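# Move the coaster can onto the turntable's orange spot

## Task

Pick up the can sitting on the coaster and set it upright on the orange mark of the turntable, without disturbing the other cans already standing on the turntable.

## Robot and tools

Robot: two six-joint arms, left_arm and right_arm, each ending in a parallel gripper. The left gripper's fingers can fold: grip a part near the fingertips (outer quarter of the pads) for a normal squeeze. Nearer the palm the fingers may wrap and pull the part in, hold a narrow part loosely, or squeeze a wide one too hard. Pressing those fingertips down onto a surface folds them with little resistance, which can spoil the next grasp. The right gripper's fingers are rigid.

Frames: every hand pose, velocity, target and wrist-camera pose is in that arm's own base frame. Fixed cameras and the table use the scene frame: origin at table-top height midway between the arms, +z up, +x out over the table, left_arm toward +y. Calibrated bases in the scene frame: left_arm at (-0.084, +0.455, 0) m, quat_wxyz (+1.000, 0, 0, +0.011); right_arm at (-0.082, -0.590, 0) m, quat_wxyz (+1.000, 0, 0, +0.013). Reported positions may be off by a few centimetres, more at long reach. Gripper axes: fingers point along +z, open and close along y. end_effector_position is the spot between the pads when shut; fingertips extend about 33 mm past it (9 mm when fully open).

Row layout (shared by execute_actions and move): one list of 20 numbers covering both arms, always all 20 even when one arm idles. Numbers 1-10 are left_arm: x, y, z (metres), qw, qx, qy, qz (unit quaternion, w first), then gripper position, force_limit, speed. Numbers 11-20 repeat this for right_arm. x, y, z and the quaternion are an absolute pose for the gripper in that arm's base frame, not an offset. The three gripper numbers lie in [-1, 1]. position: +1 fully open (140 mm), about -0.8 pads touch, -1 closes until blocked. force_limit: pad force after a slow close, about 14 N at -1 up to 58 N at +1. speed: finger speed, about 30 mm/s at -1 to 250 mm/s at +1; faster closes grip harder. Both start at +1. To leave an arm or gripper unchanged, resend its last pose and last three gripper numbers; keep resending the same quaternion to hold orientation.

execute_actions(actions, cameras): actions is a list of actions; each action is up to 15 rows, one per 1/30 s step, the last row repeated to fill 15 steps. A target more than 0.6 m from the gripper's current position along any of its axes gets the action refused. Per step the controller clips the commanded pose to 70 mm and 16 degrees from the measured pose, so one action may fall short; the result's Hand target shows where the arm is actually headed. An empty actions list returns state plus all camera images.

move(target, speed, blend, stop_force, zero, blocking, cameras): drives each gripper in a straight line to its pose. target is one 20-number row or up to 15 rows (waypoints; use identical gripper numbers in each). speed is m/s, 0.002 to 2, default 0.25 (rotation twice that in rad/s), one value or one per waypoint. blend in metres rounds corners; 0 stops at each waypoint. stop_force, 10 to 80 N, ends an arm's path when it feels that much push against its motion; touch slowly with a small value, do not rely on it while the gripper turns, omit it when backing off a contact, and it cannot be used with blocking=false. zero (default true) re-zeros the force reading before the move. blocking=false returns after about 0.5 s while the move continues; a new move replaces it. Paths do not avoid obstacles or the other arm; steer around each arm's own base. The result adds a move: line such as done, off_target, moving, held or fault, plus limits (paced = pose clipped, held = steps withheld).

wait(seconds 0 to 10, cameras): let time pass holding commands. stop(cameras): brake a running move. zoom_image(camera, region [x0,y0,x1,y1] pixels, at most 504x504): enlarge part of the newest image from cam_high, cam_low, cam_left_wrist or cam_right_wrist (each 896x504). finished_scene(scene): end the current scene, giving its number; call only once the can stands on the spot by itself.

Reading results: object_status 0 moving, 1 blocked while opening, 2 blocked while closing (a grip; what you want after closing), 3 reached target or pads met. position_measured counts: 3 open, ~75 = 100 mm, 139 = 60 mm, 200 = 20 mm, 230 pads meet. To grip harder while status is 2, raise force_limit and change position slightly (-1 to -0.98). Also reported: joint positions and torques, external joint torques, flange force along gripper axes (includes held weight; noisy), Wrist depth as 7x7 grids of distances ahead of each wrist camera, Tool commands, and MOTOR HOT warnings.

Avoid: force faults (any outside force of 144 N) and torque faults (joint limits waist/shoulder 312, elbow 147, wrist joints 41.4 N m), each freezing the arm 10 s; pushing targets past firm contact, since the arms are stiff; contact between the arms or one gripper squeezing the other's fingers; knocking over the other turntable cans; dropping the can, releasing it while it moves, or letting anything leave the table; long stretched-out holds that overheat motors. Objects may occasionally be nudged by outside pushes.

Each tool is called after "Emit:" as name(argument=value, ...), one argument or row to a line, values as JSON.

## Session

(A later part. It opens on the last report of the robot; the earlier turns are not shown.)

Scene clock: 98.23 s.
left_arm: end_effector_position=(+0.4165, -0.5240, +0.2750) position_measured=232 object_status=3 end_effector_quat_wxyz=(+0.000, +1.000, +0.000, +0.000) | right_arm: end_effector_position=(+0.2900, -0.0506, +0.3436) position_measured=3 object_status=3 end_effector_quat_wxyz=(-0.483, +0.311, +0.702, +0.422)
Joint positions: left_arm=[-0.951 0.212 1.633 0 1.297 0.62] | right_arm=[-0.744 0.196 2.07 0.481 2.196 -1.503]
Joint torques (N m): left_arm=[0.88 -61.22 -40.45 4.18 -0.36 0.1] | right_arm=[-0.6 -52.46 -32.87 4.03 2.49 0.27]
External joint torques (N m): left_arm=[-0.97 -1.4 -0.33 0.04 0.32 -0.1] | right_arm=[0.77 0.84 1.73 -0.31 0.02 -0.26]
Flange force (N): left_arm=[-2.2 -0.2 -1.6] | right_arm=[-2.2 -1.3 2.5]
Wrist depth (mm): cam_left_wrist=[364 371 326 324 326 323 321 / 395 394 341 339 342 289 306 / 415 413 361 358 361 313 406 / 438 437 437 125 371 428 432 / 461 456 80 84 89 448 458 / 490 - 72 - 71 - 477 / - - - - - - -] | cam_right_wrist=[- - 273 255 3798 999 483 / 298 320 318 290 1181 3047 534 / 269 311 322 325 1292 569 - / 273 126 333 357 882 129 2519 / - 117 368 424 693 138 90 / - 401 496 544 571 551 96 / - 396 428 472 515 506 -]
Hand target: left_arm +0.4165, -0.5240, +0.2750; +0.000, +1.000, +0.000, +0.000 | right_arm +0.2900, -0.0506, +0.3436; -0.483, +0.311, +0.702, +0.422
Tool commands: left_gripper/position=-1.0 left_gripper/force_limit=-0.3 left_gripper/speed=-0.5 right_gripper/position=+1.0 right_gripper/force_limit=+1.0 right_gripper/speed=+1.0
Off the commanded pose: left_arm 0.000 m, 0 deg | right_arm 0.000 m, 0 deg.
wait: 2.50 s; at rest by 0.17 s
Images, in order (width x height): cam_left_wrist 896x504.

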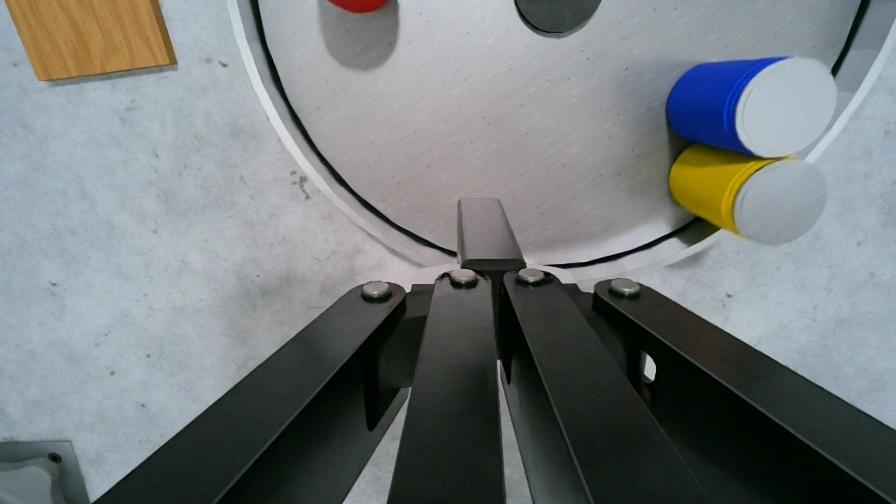

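Emit:
move(
  target=[
    [0.43,-0.5,0.28,0,0.889,0.458,0,0.15,-0.3,-0.5,0.29,-0.0506,0.3436,-0.483,0.311,0.702,0.422,1,1,1],
    [0.3775,-0.5015,0.22,0,0.889,0.458,0,0.15,-0.3,-0.5,0.29,-0.0506,0.3436,-0.483,0.311,0.702,0.422,1,1,1],
  ],
  blend=0.03,
)

Emit:
wait(
  seconds=4.5,
)

Scene clock: 101.87 s.
left_arm: end_effector_position=(+0.3775, -0.5015, +0.2200) position_measured=110 object_status=3 end_effector_quat_wxyz=(+0.000, +0.889, +0.458, +0.000) | right_arm: end_effector_position=(+0.2900, -0.0506, +0.3436) position_measured=3 object_status=3 end_effector_quat_wxyz=(-0.483, +0.311, +0.702, +0.422)
Joint positions: left_arm=[-0.98 0.176 1.78 0 1.185 -0.361] | right_arm=[-0.744 0.196 2.07 0.481 2.196 -1.503]
Joint torques (N m): left_arm=[0.44 -56.22 -38.83 4.08 -0.21 0.1] | right_arm=[-0.87 -52.36 -32.95 4.03 2.5 0.27]
External joint torques (N m): left_arm=[-0.53 -1.37 -0.43 -0.01 0.22 -0.1] | right_arm=[1.03 0.74 1.78 -0.3 0.01 -0.26]
Flange force (N): left_arm=[-0.6 -1.5 -1.7] | right_arm=[-2.2 -0.9 2.8]
Wrist depth (mm): cam_left_wrist=[325 323 324 278 275 274 273 / 341 340 339 289 288 285 285 / 360 359 358 304 302 303 303 / 378 377 147 323 232 313 320 / 390 90 108 393 338 103 88 / - - 415 423 352 - 77 / - 74 452 454 451 - -] | cam_right_wrist=[- 1102 282 254 - 1042 513 / 287 1181 319 286 1181 591 2493 / 269 311 323 327 1266 636 2626 / 274 127 333 357 789 129 - / - 117 361 414 705 138 89 / - 405 494 545 571 533 96 / - 397 446 471 520 499 -]
Hand target: left_arm +0.3775, -0.5015, +0.2200; +0.000, +0.889, +0.458, +0.000 | right_arm +0.2900, -0.0506, +0.3436; -0.483, +0.311, +0.702, +0.422
Off the commanded pose: left_arm 0.000 m, 0 deg | right_arm 0.000 m, 0 deg.
move: done

Scene clock: 106.37 s.
left_arm: end_effector_position=(+0.3775, -0.5015, +0.2200) position_measured=110 object_status=3 end_effector_quat_wxyz=(+0.000, +0.889, +0.458, +0.000) | right_arm: end_effector_position=(+0.2900, -0.0506, +0.3436) position_measured=3 object_status=3 end_effector_quat_wxyz=(-0.483, +0.311, +0.702, +0.422)
Joint positions: left_arm=[-0.981 0.176 1.78 0 1.185 -0.361] | right_arm=[-0.744 0.196 2.07 0.481 2.196 -1.503]
Joint torques (N m): left_arm=[0.11 -56.45 -38.67 4.13 -0.24 0.1] | right_arm=[-0.43 -52.54 -32.9 4.03 2.45 0.26]
External joint torques (N m): left_arm=[-0.02 -1.05 -0.55 -0.06 0.25 -0.1] | right_arm=[0.42 1.03 1.67 -0.29 0.06 -0.25]
Flange force (N): left_arm=[0.0 -0.5 -1.8] | right_arm=[-2.3 -1.7 1.9]
Wrist depth (mm): cam_left_wrist=[325 323 323 277 274 275 275 / 341 339 340 289 289 285 285 / 359 359 357 301 273 303 303 / 378 378 147 323 164 312 319 / 390 90 108 393 339 103 88 / - - 412 424 351 - 77 / - 74 450 451 450 - -] | cam_right_wrist=[- - 285 254 - 1073 510 / 291 345 319 282 1187 591 - / 269 310 324 329 1292 605 - / 274 127 332 355 972 129 106 / - 117 361 396 705 138 90 / - 416 494 544 567 596 96 / - 397 420 467 508 496 -]
Hand target: left_arm +0.3775, -0.5015, +0.2200; +0.000, +0.889, +0.458, +0.000 | right_arm +0.2900, -0.0506, +0.3436; -0.483, +0.311, +0.702, +0.422
Tool commands: left_gripper/position=+0.15 left_gripper/force_limit=-0.3 left_gripper/speed=-0.5 right_gripper/position=+1.0 right_gripper/force_limit=+1.0 right_gripper/speed=+1.0
Off the commanded pose: left_arm 0.000 m, 0 deg | right_arm 0.000 m, 0 deg.
wait: 4.50 s; at rest by 0.17 s

Emit:
wait(
  seconds=3.4,
)

Emit:
move(
  target=[
    [0.4066,-0.4636,0.2,0,0.889,0.458,0,0.15,-0.3,-0.5,0.29,-0.0506,0.3436,-0.483,0.311,0.702,0.422,1,1,1],
    [0.4445,-0.4345,0.18,0,0.889,0.458,0,0.15,-0.3,-0.5,0.29,-0.0506,0.3436,-0.483,0.311,0.702,0.422,1,1,1],
    [0.4886,-0.4162,0.163,0,0.889,0.458,0,0.15,-0.3,-0.5,0.29,-0.0506,0.3436,-0.483,0.311,0.702,0.422,1,1,1],
    [0.536,-0.41,0.16,0,0.889,0.458,0,0.15,-0.3,-0.5,0.29,-0.0506,0.3436,-0.483,0.311,0.702,0.422,1,1,1],
    [0.5834,-0.4162,0.16,0,0.889,0.458,0,0.15,-0.3,-0.5,0.29,-0.0506,0.3436,-0.483,0.311,0.702,0.422,1,1,1],
  ],
  speed=[0.122,0.122,0.1195,0.113,0.113],
  blend=0.015,
  blocking=false,
)

Emit:
wait(
  seconds=1.15,
  cameras=["cam_left_wrist"],
)

Emit:
move(
  target=[
    [0.6046,-0.4233,0.16,0,0.889,0.458,0,-1,-0.3,-0.5,0.29,-0.0506,0.3436,-0.483,0.311,0.702,0.422,1,1,1],
    [0.6536,-0.4528,0.16,0,0.889,0.458,0,-1,-0.3,-0.5,0.29,-0.0506,0.3436,-0.483,0.311,0.702,0.422,1,1,1],
  ],
  speed=0.113,
  blend=0.01,
  blocking=false,
)

Emit:
wait(
  seconds=0.15,
  cameras=["cam_left_wrist"],
)

Emit:
move(
  target=[
    [0.633,-0.438,0.2,0,0.889,0.458,0,-1,-0.3,-0.5,0.29,-0.0506,0.3436,-0.483,0.311,0.702,0.422,1,1,1],
    [0.6,-0.43,0.31,0,0.889,0.458,0,-1,-0.3,-0.5,0.29,-0.0506,0.3436,-0.483,0.311,0.702,0.422,1,1,1],
    [0.4165,-0.524,0.285,0,1,0,0,-1,-0.3,-0.5,0.29,-0.0506,0.3436,-0.483,0.311,0.702,0.422,1,1,1],
  ],
  speed=[0.12,0.2,0.2],
  blend=0.015,
  cameras=["cam_left_wrist","cam_high"],
)

Scene clock: 110.27 s.
left_arm: end_effector_position=(+0.3775, -0.5015, +0.2200) position_measured=110 object_status=3 end_effector_quat_wxyz=(+0.000, +0.889, +0.458, +0.000) | right_arm: end_effector_position=(+0.2900, -0.0506, +0.3436) position_measured=3 object_status=3 end_effector_quat_wxyz=(-0.483, +0.311, +0.702, +0.422)
Joint positions: left_arm=[-0.981 0.176 1.78 0 1.185 -0.361] | right_arm=[-0.744 0.196 2.07 0.481 2.196 -1.503]
Joint torques (N m): left_arm=[0.09 -56.67 -38.67 4.1 -0.23 0.08] | right_arm=[-0.73 -52.22 -32.85 4.02 2.47 0.28]
External joint torques (N m): left_arm=[-0.35 -0.44 -0.47 -0.05 0.23 -0.08] | right_arm=[0.8 0.63 1.73 -0.3 0.04 -0.27]
Flange force (N): left_arm=[-0.7 0.0 -1.2] | right_arm=[-1.9 -1.3 2.7]
Wrist depth (mm): cam_left_wrist=[325 324 325 278 275 275 275 / 341 341 340 289 289 285 285 / 358 358 356 296 300 303 303 / 377 377 147 229 224 312 319 / 390 89 108 394 338 103 88 / - - 414 422 349 - 77 / - 74 453 450 450 - -] | cam_right_wrist=[- - 276 254 - 1033 508 / 291 318 318 287 1170 589 564 / 268 310 322 324 1253 609 2713 / 274 127 334 358 928 129 2713 / - 117 363 408 705 138 90 / - 403 473 562 558 550 96 / - 395 429 472 512 494 -]
Hand target: left_arm +0.3775, -0.5015, +0.2200; +0.000, +0.889, +0.458, +0.000 | right_arm +0.2900, -0.0506, +0.3436; -0.483, +0.311, +0.702, +0.422
Tool commands: left_gripper/position=+0.15 left_gripper/force_limit=-0.3 left_gripper/speed=-0.5 right_gripper/position=+1.0 right_gripper/force_limit=+1.0 right_gripper/speed=+1.0
Off the commanded pose: left_arm 0.000 m, 0 deg | right_arm 0.000 m, 0 deg.
wait: 3.40 s; at rest from the start

Scene clock: 110.77 s.
left_arm: end_effector_position=(+0.4050, -0.4665, +0.2015) position_measured=110 object_status=3 end_effector_quat_wxyz=(+0.000, +0.889, +0.458, +0.000) end_effector_velocity=(+0.077, +0.081, -0.044) end_effector_angular_velocity=(-0.002, -0.003, +0.001) | right_arm: end_effector_position=(+0.2900, -0.0506, +0.3436) position_measured=3 object_status=3 end_effector_quat_wxyz=(-0.483, +0.311, +0.702, +0.422)
Joint positions: left_arm=[-0.912 0.173 1.82 0 1.148 -0.293] | right_arm=[-0.744 0.196 2.07 0.481 2.196 -1.503]
Joint velocities: left_arm=[0.178 0.012 0.072 0.001 -0.087 0.177] | right_arm=[within noise]
Joint torques (N m): left_arm=[0.94 -52.39 -37.31 3.97 -0.4 -0.09] | right_arm=[-0.79 -52.32 -32.9 4.03 2.46 0.28]
External joint torques (N m): left_arm=[-1.35 -0.94 -1 0.01 0.36 0.09] | right_arm=[0.87 1.02 1.77 -0.31 0.04 -0.27]
Flange force (N): left_arm=[-2.1 -0.1 -2.4] | right_arm=[-2.5 -1.1 2.4]
Wrist depth (mm): cam_left_wrist=[310 309 307 266 260 259 259 / 326 324 324 275 272 272 271 / 343 342 340 252 284 283 283 / 362 360 147 209 209 290 302 / 373 90 108 321 221 103 88 / - - 392 399 339 - 77 / - 74 430 426 352 - -] | cam_right_wrist=[- - 281 254 2870 2713 524 / 291 334 342 286 1187 636 582 / 268 310 322 328 1292 630 3577 / 273 127 333 356 1059 129 3010 / - 117 364 418 711 138 89 / - 402 490 552 578 573 96 / - 390 429 500 521 498 -]
Hand target: left_arm +0.4106, -0.4609, +0.1980; +0.000, +0.889, +0.458, +0.000 | right_arm +0.2900, -0.0506, +0.3436; -0.483, +0.311, +0.702, +0.422
Tool commands: left_gripper/position=+0.15 left_gripper/force_limit=-0.3 left_gripper/speed=-0.5 right_gripper/position=+1.0 right_gripper/force_limit=+1.0 right_gripper/speed=+1.0
Off the commanded pose: left_arm 0.190 m, 0 deg | right_arm 0.000 m, 0 deg.
move: running; path passed 0 of 5 targets

Scene clock: 111.93 s.
left_arm: end_effector_position=(+0.5198, -0.4120, +0.1610) position_measured=110 object_status=3 end_effector_quat_wxyz=(+0.000, +0.889, +0.458, +0.000) end_effector_velocity=(+0.110, +0.014, -0.007) end_effector_angular_velocity=(+0.001, +0.001, +0.000) | right_arm: end_effector_position=(+0.2900, -0.0506, +0.3436) position_measured=3 object_status=3 end_effector_quat_wxyz=(-0.483, +0.311, +0.702, +0.422)
Joint positions: left_arm=[-0.722 0.27 1.777 0 1.094 -0.103] | right_arm=[-0.744 0.196 2.07 0.481 2.196 -1.503]
Joint velocities: left_arm=[0.126 0.119 -0.145 0 0.027 0.126] | right_arm=[within noise]
Joint torques (N m): left_arm=[1.44 -64.42 -36.82 3.94 -0.16 -0.28] | right_arm=[-0.54 -52.49 -32.82 4.04 2.48 0.26]
External joint torques (N m): left_arm=[-1.39 -1.01 -1.02 0 0.15 0.28] | right_arm=[0.63 1.01 1.63 -0.31 0.02 -0.25]
Flange force (N): left_arm=[-1.7 0.4 -2.1] | right_arm=[-2.4 -1.4 2.0]
Wrist depth (mm): cam_left_wrist=[271 271 271 269 265 223 223 / 285 284 284 278 231 232 231 / 299 299 295 225 244 243 243 / 316 313 139 166 252 252 257 / 326 90 108 173 273 103 88 / - - 283 184 284 - 77 / - 74 309 308 307 - -] | cam_right_wrist=[- - 278 255 4184 1102 656 / 293 1143 319 282 1216 - 578 / 269 309 322 332 1313 - 631 / 273 126 333 361 1020 129 671 / - 117 368 418 690 138 90 / - 403 507 541 574 545 96 / - 384 424 476 510 503 -]
Hand target: left_arm +0.5270, -0.4112, +0.1606; +0.000, +0.889, +0.458, +0.000 | right_arm +0.2900, -0.0506, +0.3436; -0.483, +0.311, +0.702, +0.422
Tool commands: left_gripper/position=+0.15 left_gripper/force_limit=-0.3 left_gripper/speed=-0.5 right_gripper/position=+1.0 right_gripper/force_limit=+1.0 right_gripper/speed=+1.0
Off the commanded pose: left_arm 0.064 m, 0 deg | right_arm 0.000 m, 0 deg.
earlier move: running; path passed 3 of 5 targets
wait: 1.17 s; no rest
Images, in order (width x height): cam_left_wrist 896x504.

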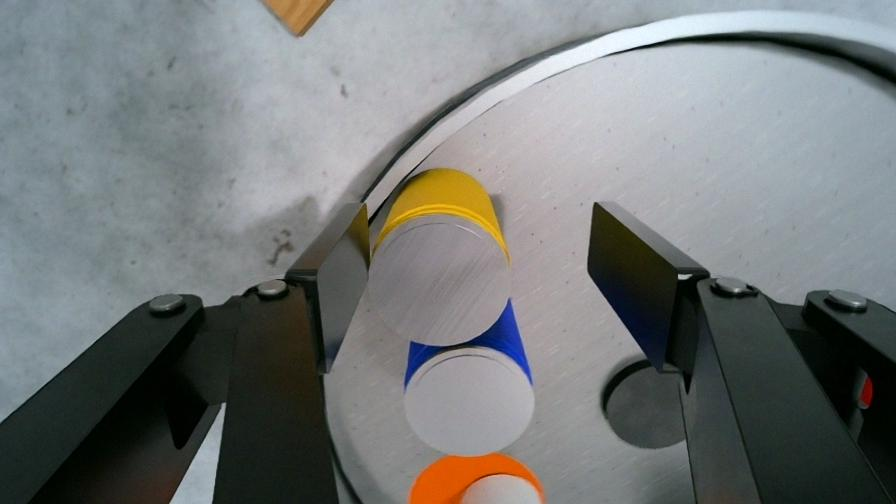

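Scene clock: 112.43 s.
left_arm: end_effector_position=(+0.5753, -0.4183, +0.1603) position_measured=159 object_status=0 end_effector_quat_wxyz=(+0.000, +0.889, +0.458, +0.000) end_effector_velocity=(+0.111, -0.019, -0.001) end_effector_angular_velocity=(+0.001, +0.001, +0.000) | right_arm: end_effector_position=(+0.2900, -0.0506, +0.3436) position_measured=3 object_status=3 end_effector_quat_wxyz=(-0.483, +0.311, +0.702, +0.422)
Joint positions: left_arm=[-0.677 0.341 1.682 0 1.119 -0.058] | right_arm=[-0.744 0.196 2.07 0.481 2.196 -1.503]
Joint velocities: left_arm=[0.078 0.149 -0.207 0 0.06 0.078] | right_arm=[within noise]
Joint torques (N m): left_arm=[2.35 -61.2 -30.53 4.36 -0.41 0.02] | right_arm=[-0.68 -52.25 -32.82 4.04 2.49 0.25]
External joint torques (N m): left_arm=[-2.34 -12.47 -7.46 -0.42 0.43 -0.02] | right_arm=[0.69 0.86 1.75 -0.32 0.02 -0.24]
Flange force (N): left_arm=[-3.3 -2.7 -16.9] | right_arm=[-2.2 -1.4 2.4]
Wrist depth (mm): cam_left_wrist=[270 258 270 269 269 269 268 / 282 284 282 277 234 236 278 / 298 298 290 229 241 243 241 / 314 313 253 163 151 256 256 / 331 85 93 172 169 93 263 / - 73 - 187 288 65 71 / - - - 306 308 - 69] | cam_right_wrist=[2329 - 284 254 3125 1187 - / 294 347 343 282 1210 - - / 267 310 322 344 1210 3165 614 / 274 127 334 357 1078 129 650 / - 109 362 413 688 129 89 / - 403 489 - 578 547 96 / - 396 433 467 516 499 -]
Hand target: left_arm +0.5826, -0.4194, +0.1601; +0.000, +0.889, +0.458, +0.000 | right_arm +0.2900, -0.0506, +0.3436; -0.483, +0.311, +0.702, +0.422
Tool commands: left_gripper/position=-1.0 left_gripper/force_limit=-0.3 left_gripper/speed=-0.5 right_gripper/position=+1.0 right_gripper/force_limit=+1.0 right_gripper/speed=+1.0
Off the commanded pose: left_arm 0.086 m, 0 deg | right_arm 0.000 m, 0 deg.
earlier move: replaced; path passed 3 of 5 targets
move: running; path passed 0 of 2 targets

Scene clock: 112.60 s.
left_arm: end_effector_position=(+0.5941, -0.4215, +0.1601) position_measured=159 object_status=2 end_effector_quat_wxyz=(+0.000, +0.889, +0.458, +0.000) end_effector_velocity=(+0.112, -0.021, +0.000) end_effector_angular_velocity=(-0.001, -0.001, +0.000) | right_arm: end_effector_position=(+0.2900, -0.0506, +0.3436) position_measured=3 object_status=3 end_effector_quat_wxyz=(-0.483, +0.311, +0.702, +0.422)
Joint positions: left_arm=[-0.664 0.366 1.646 0 1.129 -0.045] | right_arm=[-0.744 0.196 2.07 0.481 2.196 -1.503]
Joint velocities: left_arm=[0.072 0.151 -0.216 0 0.064 0.072] | right_arm=[within noise]
Joint torques (N m): left_arm=[-0.4 -62.19 -28.31 4.73 -0.13 -0.07] | right_arm=[-0.6 -52.41 -32.97 4.04 2.5 0.29]
External joint torques (N m): left_arm=[0.12 -13.43 -9.99 -0.77 0.13 0.07] | right_arm=[0.47 1.23 1.9 -0.33 0.01 -0.28]
Flange force (N): left_arm=[0.3 1.5 -19.3] | right_arm=[-2.8 -1.9 2.1]
Wrist depth (mm): cam_left_wrist=[270 258 269 268 269 268 269 / 283 282 282 276 243 278 281 / 298 298 291 220 241 243 248 / 314 313 254 163 151 256 253 / 331 85 93 172 168 93 244 / - 72 - 188 286 65 71 / - - - 308 297 - 69] | cam_right_wrist=[- - 280 255 - 2545 2713 / 292 318 318 283 1210 2626 - / 268 309 323 334 1349 - 613 / 273 127 334 355 - 129 623 / - 117 368 431 713 129 89 / - 401 512 553 577 558 96 / - - 425 469 512 498 -]
Hand target: left_arm +0.6010, -0.4230, +0.1600; +0.000, +0.889, +0.458, +0.000 | right_arm +0.2900, -0.0506, +0.3436; -0.483, +0.311, +0.702, +0.422
Tool commands: left_gripper/position=-1.0 left_gripper/force_limit=-0.3 left_gripper/speed=-0.5 right_gripper/position=+1.0 right_gripper/force_limit=+1.0 right_gripper/speed=+1.0
Off the commanded pose: left_arm 0.067 m, 0 deg | right_arm 0.000 m, 0 deg.
earlier move: running; path passed 0 of 2 targets
wait: 0.17 s; no rest
Images, in order (width x height): cam_left_wrist 896x504.

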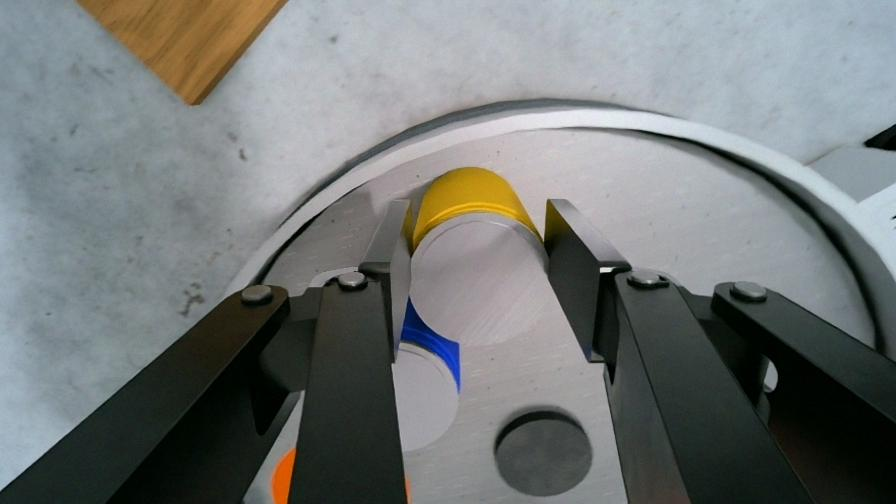

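Scene clock: 116.30 s.
left_arm: end_effector_position=(+0.4165, -0.5240, +0.2850) position_measured=159 object_status=2 end_effector_quat_wxyz=(+0.000, +1.000, +0.000, +0.000) | right_arm: end_effector_position=(+0.2900, -0.0506, +0.3436) position_measured=3 object_status=3 end_effector_quat_wxyz=(-0.483, +0.311, +0.702, +0.422)
Joint positions: left_arm=[-0.951 0.207 1.62 0 1.315 0.62] | right_arm=[-0.744 0.196 2.07 0.481 2.196 -1.503]
Joint torques (N m): left_arm=[0.09 -62.36 -41.26 4.22 -0.32 0.15] | right_arm=[-0.72 -52.4 -32.86 4.02 2.48 0.26]
External joint torques (N m): left_arm=[-0.23 0.03 0.3 0.02 0.28 -0.15] | right_arm=[0.62 1.13 1.71 -0.29 0.02 -0.25]
Flange force (N): left_arm=[-0.7 0.0 -0.1] | right_arm=[-2.6 -1.4 2.0]
Wrist depth (mm): cam_left_wrist=[373 381 257 334 333 333 331 / 404 403 349 352 349 349 349 / 424 426 372 346 361 364 421 / 448 448 444 163 151 436 443 / 470 85 93 173 151 93 459 / - 73 - 499 - 65 71 / - - - 533 - - 69] | cam_right_wrist=[2683 1122 278 254 - 1064 489 / 286 1132 319 283 1181 - 514 / 269 310 323 328 1240 585 - / 273 127 333 367 1024 129 2713 / - 117 362 411 664 138 89 / - 404 485 521 579 609 96 / - 403 432 471 535 497 -]
Hand target: left_arm +0.4165, -0.5240, +0.2850; +0.000, +1.000, +0.000, +0.000 | right_arm +0.2900, -0.0506, +0.3436; -0.483, +0.311, +0.702, +0.422
Off the commanded pose: left_arm 0.000 m, 0 deg | right_arm 0.000 m, 0 deg.
earlier move: replaced; path passed 0 of 2 targets
move: done
Images, in order (width x height): cam_high 896x504, cam_left_wrist 896x504.

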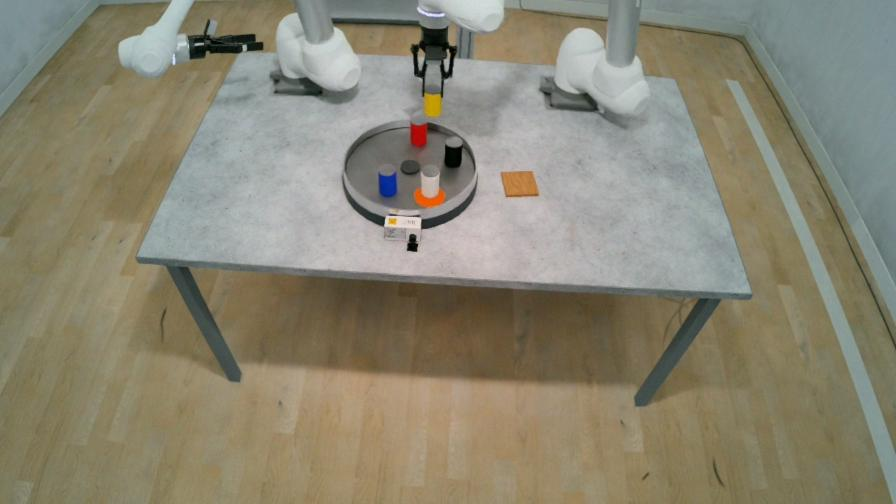

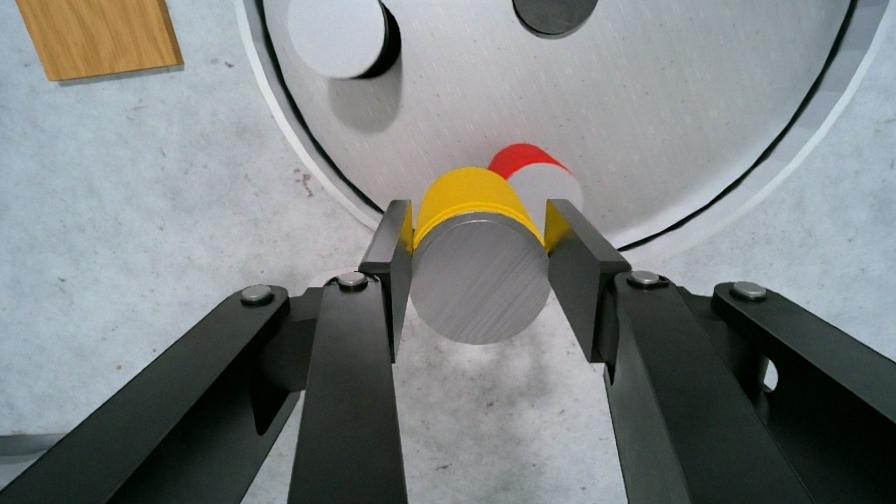

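Emit:
wait(
  seconds=6,
)

Scene clock: 122.87 s.
left_arm: end_effector_position=(+0.4165, -0.5240, +0.2850) position_measured=159 object_status=2 end_effector_quat_wxyz=(+0.000, +1.000, +0.000, +0.000) | right_arm: end_effector_position=(+0.2900, -0.0506, +0.3436) position_measured=3 object_status=3 end_effector_quat_wxyz=(-0.483, +0.311, +0.702, +0.422)
Joint positions: left_arm=[-0.951 0.207 1.62 0 1.315 0.62] | right_arm=[-0.744 0.196 2.07 0.481 2.196 -1.503]
Joint torques (N m): left_arm=[0.52 -62.35 -41.35 4.27 -0.38 0.03] | right_arm=[-0.66 -52.18 -32.86 4.04 2.49 0.29]
External joint torques (N m): left_arm=[-0.59 -0.1 0.36 -0.03 0.35 -0.03] | right_arm=[0.58 1.18 1.76 -0.32 0.01 -0.28]
Flange force (N): left_arm=[-1.2 0.0 -0.2] | right_arm=[-2.7 -1.6 2.0]
Wrist depth (mm): cam_left_wrist=[375 381 329 334 334 334 330 / 403 403 350 351 350 294 328 / 425 430 370 275 365 366 420 / 448 448 441 163 151 438 445 / 475 85 93 173 151 93 459 / - 72 - 502 - 65 71 / - - - 535 - - 69] | cam_right_wrist=[- - 3740 254 2974 1117 487 / 290 316 3428 283 1198 3165 529 / 271 310 323 328 1286 641 - / 275 127 333 354 - 129 108 / - 117 366 432 691 129 90 / - 403 483 560 582 556 96 / - 395 429 464 - 497 -]
Hand target: left_arm +0.4165, -0.5240, +0.2850; +0.000, +1.000, +0.000, +0.000 | right_arm +0.2900, -0.0506, +0.3436; -0.483, +0.311, +0.702, +0.422
Tool commands: left_gripper/position=-1.0 left_gripper/force_limit=-0.3 left_gripper/speed=-0.5 right_gripper/position=+1.0 right_gripper/force_limit=+1.0 right_gripper/speed=+1.0
Off the commanded pose: left_arm 0.000 m, 0 deg | right_arm 0.000 m, 0 deg.
wait: 6.00 s; at rest from the start

Emit:
wait(
  seconds=5.72,
)

Emit:
move(
  target=[
    [0.437,-0.494,0.245,0,1,0,0,-1,-0.3,-0.5,0.29,-0.0506,0.3436,-0.483,0.311,0.702,0.422,1,1,1],
    [0.466,-0.4718,0.2,0,1,0,0,-1,-0.3,-0.5,0.29,-0.0506,0.3436,-0.483,0.311,0.702,0.422,1,1,1],
    [0.4998,-0.4578,0.171,0,1,0,0,-1,-0.3,-0.5,0.29,-0.0506,0.3436,-0.483,0.311,0.702,0.422,1,1,1],
    [0.536,-0.453,0.16,0,1,0,0,-1,-0.3,-0.5,0.29,-0.0506,0.3436,-0.483,0.311,0.702,0.422,1,1,1],
    [0.5722,-0.4578,0.159,0,1,0,0,-1,-0.3,-0.5,0.29,-0.0506,0.3436,-0.483,0.311,0.702,0.422,1,1,1],
    [0.606,-0.4718,0.159,0,1,0,0,-1,-0.3,-0.5,0.29,-0.0506,0.3436,-0.483,0.311,0.702,0.422,1,1,1],
  ],
  speed=[0.128,0.1375,0.1105,0.0904,0.087,0.087],
  blend=0.015,
  blocking=false,
)

Emit:
wait(
  seconds=1.5,
  cameras=["cam_left_wrist"],
)

Emit:
move(
  target=[
    [0.5722,-0.4578,0.159,0,1,0,0,0.3,-0.3,-0.5,0.29,-0.0506,0.3436,-0.483,0.311,0.702,0.422,1,1,1],
    [0.606,-0.4718,0.159,0,1,0,0,0.3,-0.3,-0.5,0.29,-0.0506,0.3436,-0.483,0.311,0.702,0.422,1,1,1],
    [0.635,-0.494,0.159,0,1,0,0,0.3,-0.3,-0.5,0.29,-0.0506,0.3436,-0.483,0.311,0.702,0.422,1,1,1],
  ],
  speed=0.087,
  blend=0.01,
  blocking=false,
  cameras=["cam_left_wrist"],
)

Emit:
move(
  target=[
    [0.625,-0.486,0.21,0,1,0,0,0.3,-0.3,-0.5,0.29,-0.0506,0.3436,-0.483,0.311,0.702,0.422,1,1,1],
    [0.6,-0.52,0.4,0,1,0,0,0.3,-0.3,-0.5,0.29,-0.0506,0.3436,-0.483,0.311,0.702,0.422,1,1,1],
  ],
  speed=0.15,
  blend=0.02,
  cameras=["cam_high","cam_left_wrist"],
)

Emit:
move(
  target=[0.45,-0.35,0.45,0,1,0,0,0.3,-0.3,-0.5,0.29,-0.0506,0.3436,-0.483,0.311,0.702,0.422,1,1,1],
  cameras=["cam_high","cam_low"],
)

Scene clock: 129.20 s.
left_arm: end_effector_position=(+0.4165, -0.5240, +0.2850) position_measured=159 object_status=2 end_effector_quat_wxyz=(+0.000, +1.000, +0.000, +0.000) | right_arm: end_effector_position=(+0.2900, -0.0506, +0.3436) position_measured=3 object_status=3 end_effector_quat_wxyz=(-0.483, +0.311, +0.702, +0.422)
Joint positions: left_arm=[-0.951 0.207 1.62 0 1.315 0.62] | right_arm=[-0.744 0.196 2.07 0.481 2.196 -1.503]
Joint torques (N m): left_arm=[0.29 -62.21 -41.42 4.29 -0.31 0.03] | right_arm=[-0.75 -52.42 -32.87 4.02 2.47 0.29]
External joint torques (N m): left_arm=[-0.39 -0.57 0.31 -0.04 0.28 -0.03] | right_arm=[0.71 1.13 1.77 -0.3 0.03 -0.28]
Flange force (N): left_arm=[-1.4 -0.7 -0.3] | right_arm=[-2.6 -1.4 2.2]
Wrist depth (mm): cam_left_wrist=[374 380 334 334 336 327 329 / 403 403 351 351 350 301 350 / 424 424 373 361 367 364 423 / 448 448 440 163 151 440 444 / 473 85 93 173 151 93 459 / - 72 - 499 - 65 71 / - - - 532 - - 69] | cam_right_wrist=[- - 278 254 - 1097 488 / 297 339 344 290 1187 2444 553 / 265 310 322 327 1279 631 - / 274 126 334 357 1055 129 2774 / - 117 367 405 735 129 89 / - 401 524 537 566 558 96 / - 407 416 472 522 496 -]
Hand target: left_arm +0.4165, -0.5240, +0.2850; +0.000, +1.000, +0.000, +0.000 | right_arm +0.2900, -0.0506, +0.3436; -0.483, +0.311, +0.702, +0.422
Tool commands: left_gripper/position=-1.0 left_gripper/force_limit=-0.3 left_gripper/speed=-0.5 right_gripper/position=+1.0 right_gripper/force_limit=+1.0 right_gripper/speed=+1.0
Off the commanded pose: left_arm 0.000 m, 0 deg | right_arm 0.000 m, 0 deg.
wait: 5.73 s; at rest from the start

Scene clock: 129.70 s.
left_arm: end_effector_position=(+0.4366, -0.4954, +0.2462) position_measured=159 object_status=2 end_effector_quat_wxyz=(+0.000, +1.000, +0.000, +0.000) end_effector_velocity=(+0.057, +0.063, -0.099) end_effector_angular_velocity=(-0.001, -0.001, +0.000) | right_arm: end_effector_position=(+0.2900, -0.0506, +0.3436) position_measured=3 object_status=3 end_effector_quat_wxyz=(-0.483, +0.311, +0.702, +0.422)
Joint positions: left_arm=[-0.901 0.212 1.687 0 1.243 0.67] | right_arm=[-0.744 0.196 2.07 0.481 2.196 -1.503]
Joint velocities: left_arm=[0.127 0.037 0.141 0 -0.18 0.127] | right_arm=[within noise]
Joint torques (N m): left_arm=[2.24 -60.11 -40.97 4.15 -0.24 0.09] | right_arm=[-0.72 -52.3 -32.89 4.05 2.48 0.31]
External joint torques (N m): left_arm=[-1.91 -0.15 1.16 -0.01 0.18 -0.09] | right_arm=[0.67 0.9 1.74 -0.32 0.02 -0.3]
Flange force (N): left_arm=[-4.0 0.1 1.0] | right_arm=[-2.3 -1.5 2.3]
Wrist depth (mm): cam_left_wrist=[342 347 302 303 300 303 303 / 371 370 316 318 317 314 314 / 392 389 383 327 335 301 250 / 412 411 405 164 151 348 408 / 435 85 94 172 151 93 422 / - 73 - 460 - 65 71 / - - - 492 - - 69] | cam_right_wrist=[- - 276 255 - 1122 489 / 291 1164 319 283 1175 2244 517 / 269 311 322 328 1320 2974 - / 273 127 332 356 1024 129 - / - 117 362 399 726 138 89 / - 403 479 519 571 584 96 / - 396 431 480 515 494 -]
Hand target: left_arm +0.4402, -0.4916, +0.2400; +0.000, +1.000, +0.000, +0.000 | right_arm +0.2900, -0.0506, +0.3436; -0.483, +0.311, +0.702, +0.422
Tool commands: left_gripper/position=-1.0 left_gripper/force_limit=-0.3 left_gripper/speed=-0.5 right_gripper/position=+1.0 right_gripper/force_limit=+1.0 right_gripper/speed=+1.0
Off the commanded pose: left_arm 0.192 m, 0 deg | right_arm 0.000 m, 0 deg.
move: running; path passed 0 of 6 targets

Scene clock: 131.20 s.
left_arm: end_effector_position=(+0.5537, -0.4554, +0.1597) position_measured=159 object_status=2 end_effector_quat_wxyz=(+0.000, +1.000, +0.000, +0.000) end_effector_velocity=(+0.082, -0.011, -0.003) end_effector_angular_velocity=(+0.001, +0.001, -0.001) | right_arm: end_effector_position=(+0.2900, -0.0506, +0.3436) position_measured=3 object_status=3 end_effector_quat_wxyz=(-0.483, +0.311, +0.702, +0.422)
Joint positions: left_arm=[-0.736 0.35 1.67 0 1.121 0.834] | right_arm=[-0.744 0.196 2.07 0.481 2.196 -1.503]
Joint velocities: left_arm=[0.065 0.106 -0.144 0 0.039 0.066] | right_arm=[within noise]
Joint torques (N m): left_arm=[2.02 -51.11 -21.99 4.02 -1.32 0.14] | right_arm=[-0.78 -52.41 -32.87 4.01 2.47 0.29]
External joint torques (N m): left_arm=[-2.27 -22.79 -16 -0.1 1.29 -0.14] | right_arm=[0.65 1.23 1.77 -0.29 0.03 -0.28]
Flange force (N): left_arm=[-1.7 3.0 -34.0] | right_arm=[-2.7 -1.4 2.0]
Wrist depth (mm): cam_left_wrist=[269 270 264 221 220 220 220 / 279 280 236 231 231 231 231 / 286 291 246 238 241 240 243 / 301 303 307 162 151 247 256 / 331 85 93 170 168 93 241 / - 73 - 288 287 65 71 / - - - 298 306 - 69] | cam_right_wrist=[2519 2974 285 254 2654 1117 - / 293 1143 3526 287 1204 - - / 269 310 322 328 1299 2468 577 / 273 127 332 358 1419 129 591 / - 117 362 434 701 138 90 / - 407 490 555 578 566 96 / - 391 434 472 515 500 -]
Hand target: left_arm +0.5587, -0.4560, +0.1594; +0.000, +1.000, +0.000, +0.000 | right_arm +0.2900, -0.0506, +0.3436; -0.483, +0.311, +0.702, +0.422
Tool commands: left_gripper/position=-1.0 left_gripper/force_limit=-0.3 left_gripper/speed=-0.5 right_gripper/position=+1.0 right_gripper/force_limit=+1.0 right_gripper/speed=+1.0
Off the commanded pose: left_arm 0.055 m, 0 deg | right_arm 0.000 m, 0 deg.
earlier move: running; path passed 4 of 6 targets
wait: 1.50 s; no rest
Images, in order (width x height): cam_left_wrist 896x504.

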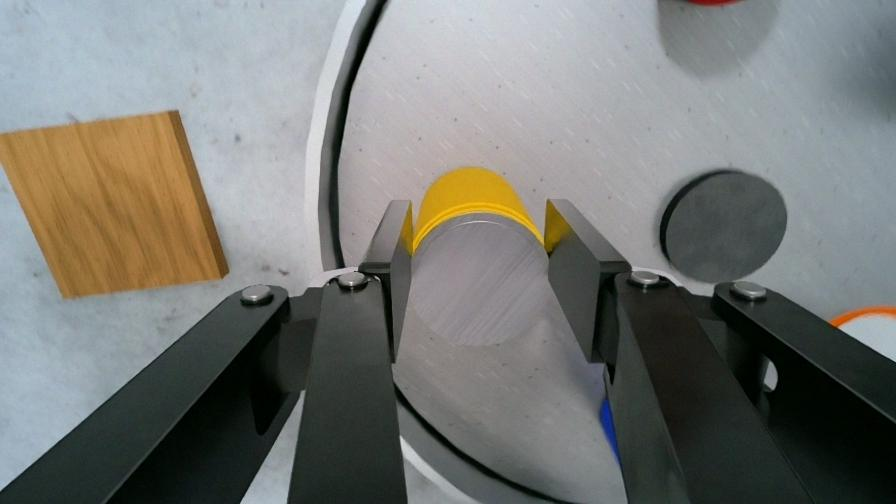

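Scene clock: 131.70 s.
left_arm: end_effector_position=(+0.5948, -0.4671, +0.1590) position_measured=107 object_status=0 end_effector_quat_wxyz=(+0.000, +1.000, +0.000, +0.000) end_effector_velocity=(+0.081, -0.034, +0.001) end_effector_angular_velocity=(-0.001, -0.001, +0.000) | right_arm: end_effector_position=(+0.2900, -0.0506, +0.3436) position_measured=3 object_status=3 end_effector_quat_wxyz=(-0.483, +0.311, +0.702, +0.422)
Joint positions: left_arm=[-0.711 0.408 1.587 0 1.146 0.859] | right_arm=[-0.744 0.196 2.07 0.481 2.196 -1.503]
Joint velocities: left_arm=[0.036 0.123 -0.184 0 0.059 0.036] | right_arm=[within noise]
Joint torques (N m): left_arm=[0.2 -81.97 -39.92 4.01 -0.46 0.33] | right_arm=[-0.66 -52.37 -32.98 4.04 2.49 0.31]
External joint torques (N m): left_arm=[-0.09 2.54 1.23 0 0.41 -0.33] | right_arm=[0.61 0.93 1.75 -0.31 0.01 -0.29]
Flange force (N): left_arm=[0.7 1.2 2.2] | right_arm=[-2.3 -1.6 2.3]
Wrist depth (mm): cam_left_wrist=[269 268 266 219 219 216 154 / 282 282 276 229 230 229 192 / 293 294 243 220 242 240 241 / 299 306 126 161 165 249 254 / 310 89 108 170 269 104 88 / - - 269 287 285 - 89 / - 70 284 302 263 - -] | cam_right_wrist=[- 1083 283 255 - 1112 - / 292 1153 319 283 1181 - - / 268 310 323 329 1299 2493 2837 / 272 127 333 363 946 129 573 / - 117 366 416 732 138 90 / - 403 514 561 581 591 96 / - 391 - 498 514 489 -]
Hand target: left_arm +0.5997, -0.4692, +0.1590; +0.000, +1.000, +0.000, +0.000 | right_arm +0.2900, -0.0506, +0.3436; -0.483, +0.311, +0.702, +0.422
Tool commands: left_gripper/position=+0.3 left_gripper/force_limit=-0.3 left_gripper/speed=-0.5 right_gripper/position=+1.0 right_gripper/force_limit=+1.0 right_gripper/speed=+1.0
Off the commanded pose: left_arm 0.048 m, 0 deg | right_arm 0.000 m, 0 deg.
earlier move: replaced; path passed 4 of 6 targets
move: running; path passed 1 of 3 targets; blend cut to 0.0053 m at target 1
Images, in order (width x height): cam_left_wrist 896x504.

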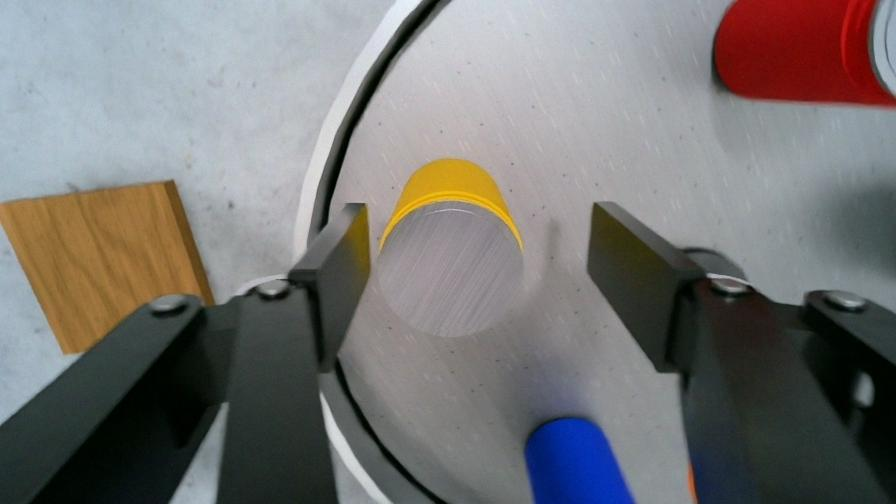

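Scene clock: 133.73 s.
left_arm: end_effector_position=(+0.6000, -0.5200, +0.4000) position_measured=91 object_status=3 end_effector_quat_wxyz=(+0.000, +1.000, +0.000, +0.000) | right_arm: end_effector_position=(+0.2900, -0.0506, +0.3436) position_measured=3 object_status=3 end_effector_quat_wxyz=(-0.483, +0.311, +0.702, +0.422)
Joint positions: left_arm=[-0.758 0.387 1.173 0 1.581 0.813] | right_arm=[-0.744 0.196 2.07 0.481 2.196 -1.503]
Joint torques (N m): left_arm=[0.02 -80.03 -41.84 4.38 -0.35 0.08] | right_arm=[-0.64 -52.51 -32.86 4.01 2.49 0.31]
External joint torques (N m): left_arm=[0.1 -1.36 -0.39 -0.01 0.3 -0.08] | right_arm=[0.68 1.29 1.75 -0.3 0.01 -0.3]
Flange force (N): left_arm=[-0.9 -0.8 -1.2] | right_arm=[-2.9 -1.4 2.0]
Wrist depth (mm): cam_left_wrist=[492 489 486 438 430 477 484 / 512 515 500 460 459 459 510 / 539 527 491 480 480 476 535 / 568 559 148 511 499 133 568 / 590 88 127 534 536 112 89 / - 89 631 639 639 - 88 / - - 682 682 684 - -] | cam_right_wrist=[2128 - 286 254 - 1064 2286 / 292 348 3630 283 1204 - 2329 / 268 310 323 329 1306 3684 4114 / 274 127 333 355 999 129 2743 / - 117 363 408 718 129 89 / - 403 517 549 573 584 96 / - - 425 - 526 493 -]
Hand target: left_arm +0.6000, -0.5200, +0.4000; +0.000, +1.000, +0.000, +0.000 | right_arm +0.2900, -0.0506, +0.3436; -0.483, +0.311, +0.702, +0.422
Off the commanded pose: left_arm 0.000 m, 0 deg | right_arm 0.000 m, 0 deg.
earlier move: replaced; path passed 1 of 3 targets; blend cut to 0.0053 m at target 1
move: done
Images, in order (width x height): cam_high 896x504, cam_left_wrist 896x504.

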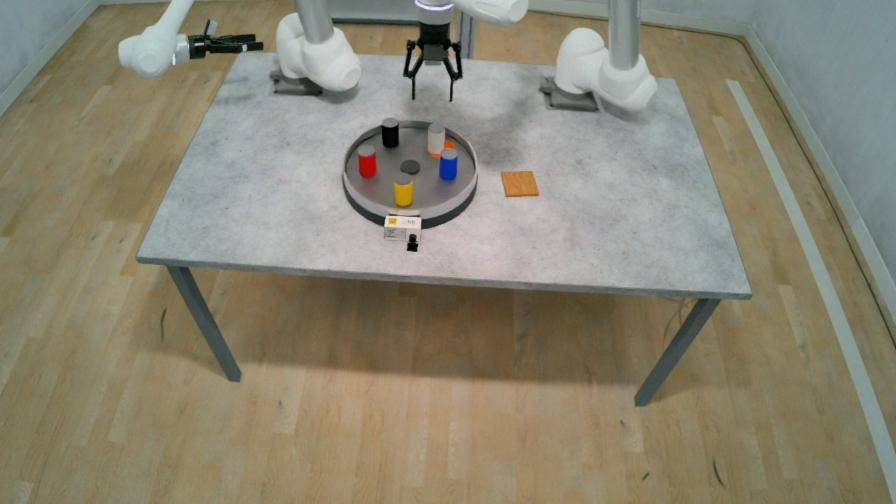

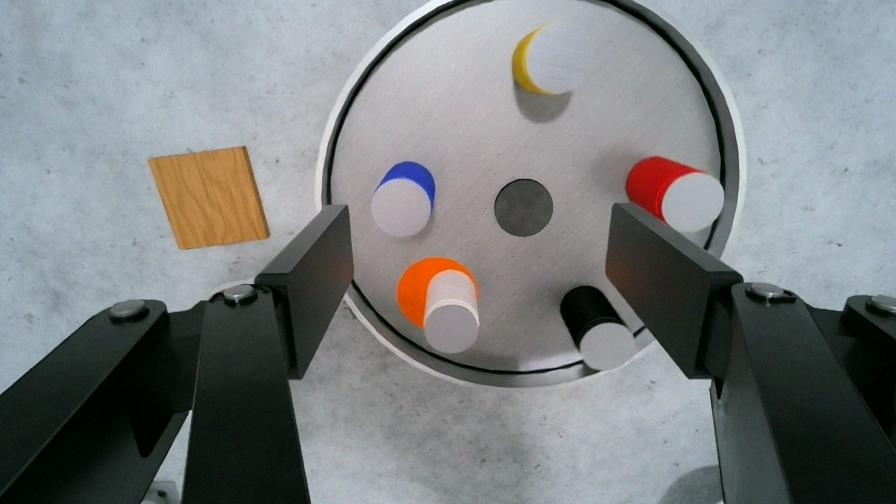

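Scene clock: 135.03 s.
left_arm: end_effector_position=(+0.4500, -0.3500, +0.4499) position_measured=91 object_status=3 end_effector_quat_wxyz=(+0.000, +1.000, +0.000, +0.000) | right_arm: end_effector_position=(+0.2900, -0.0506, +0.3436) position_measured=3 object_status=3 end_effector_quat_wxyz=(-0.483, +0.311, +0.702, +0.422)
Joint positions: left_arm=[-0.722 0.016 1.536 0 1.589 0.849] | right_arm=[-0.744 0.196 2.07 0.481 2.196 -1.503]
Joint torques (N m): left_arm=[0.21 -43.57 -41.64 4.36 -0.31 0.02] | right_arm=[-0.79 -52.4 -32.94 4.01 2.48 0.29]
External joint torques (N m): left_arm=[-0.15 -0.49 -0.75 0.02 0.26 -0.02] | right_arm=[0.75 0.8 1.62 -0.26 0.03 -0.27]
Flange force (N): left_arm=[0.2 0.5 -1.8] | right_arm=[-2.1 -1.1 2.3]
Wrist depth (mm): cam_left_wrist=[535 537 528 527 482 482 484 / 564 565 563 558 513 512 484 / 592 590 592 591 531 525 539 / 624 625 148 618 605 137 621 / 640 88 127 653 658 112 89 / - 89 693 695 695 - 88 / - - 743 745 745 - -] | cam_right_wrist=[- 1127 279 255 1342 1107 673 / 299 345 319 285 1222 - - / 268 309 322 332 1299 - 2805 / 273 127 333 357 1087 129 2444 / - 117 362 402 660 129 90 / - 402 504 544 577 556 96 / - 379 436 463 520 501 -]
Hand target: left_arm +0.4500, -0.3500, +0.4500; +0.000, +1.000, +0.000, +0.000 | right_arm +0.2900, -0.0506, +0.3436; -0.483, +0.311, +0.702, +0.422
Off the commanded pose: left_arm 0.000 m, 0 deg | right_arm 0.000 m, 0 deg.
move: done
Images, in order (width x height): cam_high 896x504, cam_low 896x504.

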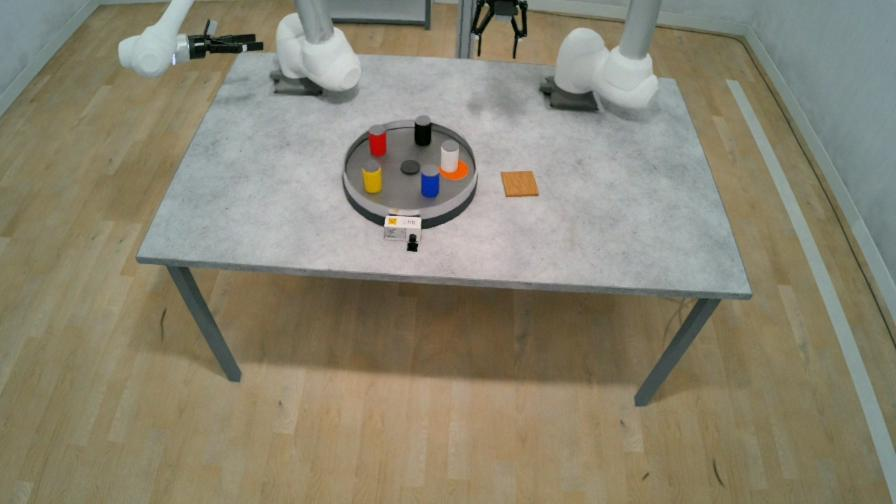

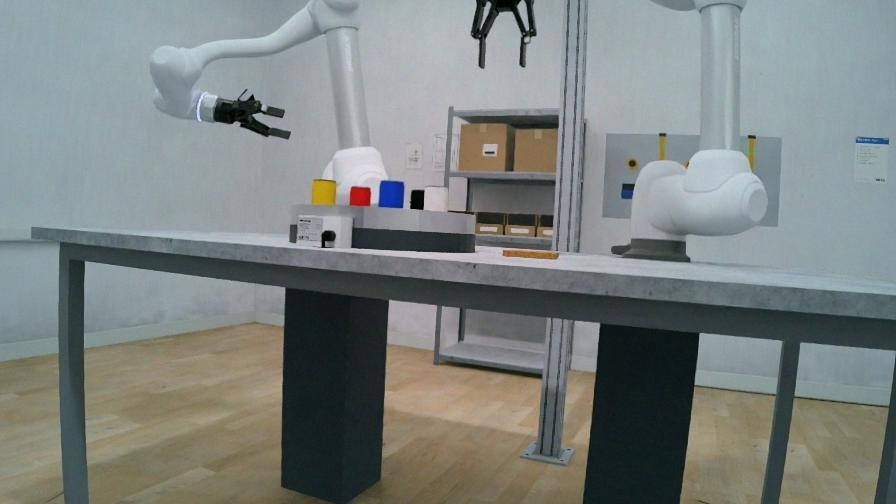

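Emit:
finished_scene(
  scene=1,
)

The scene is finished: the task was done.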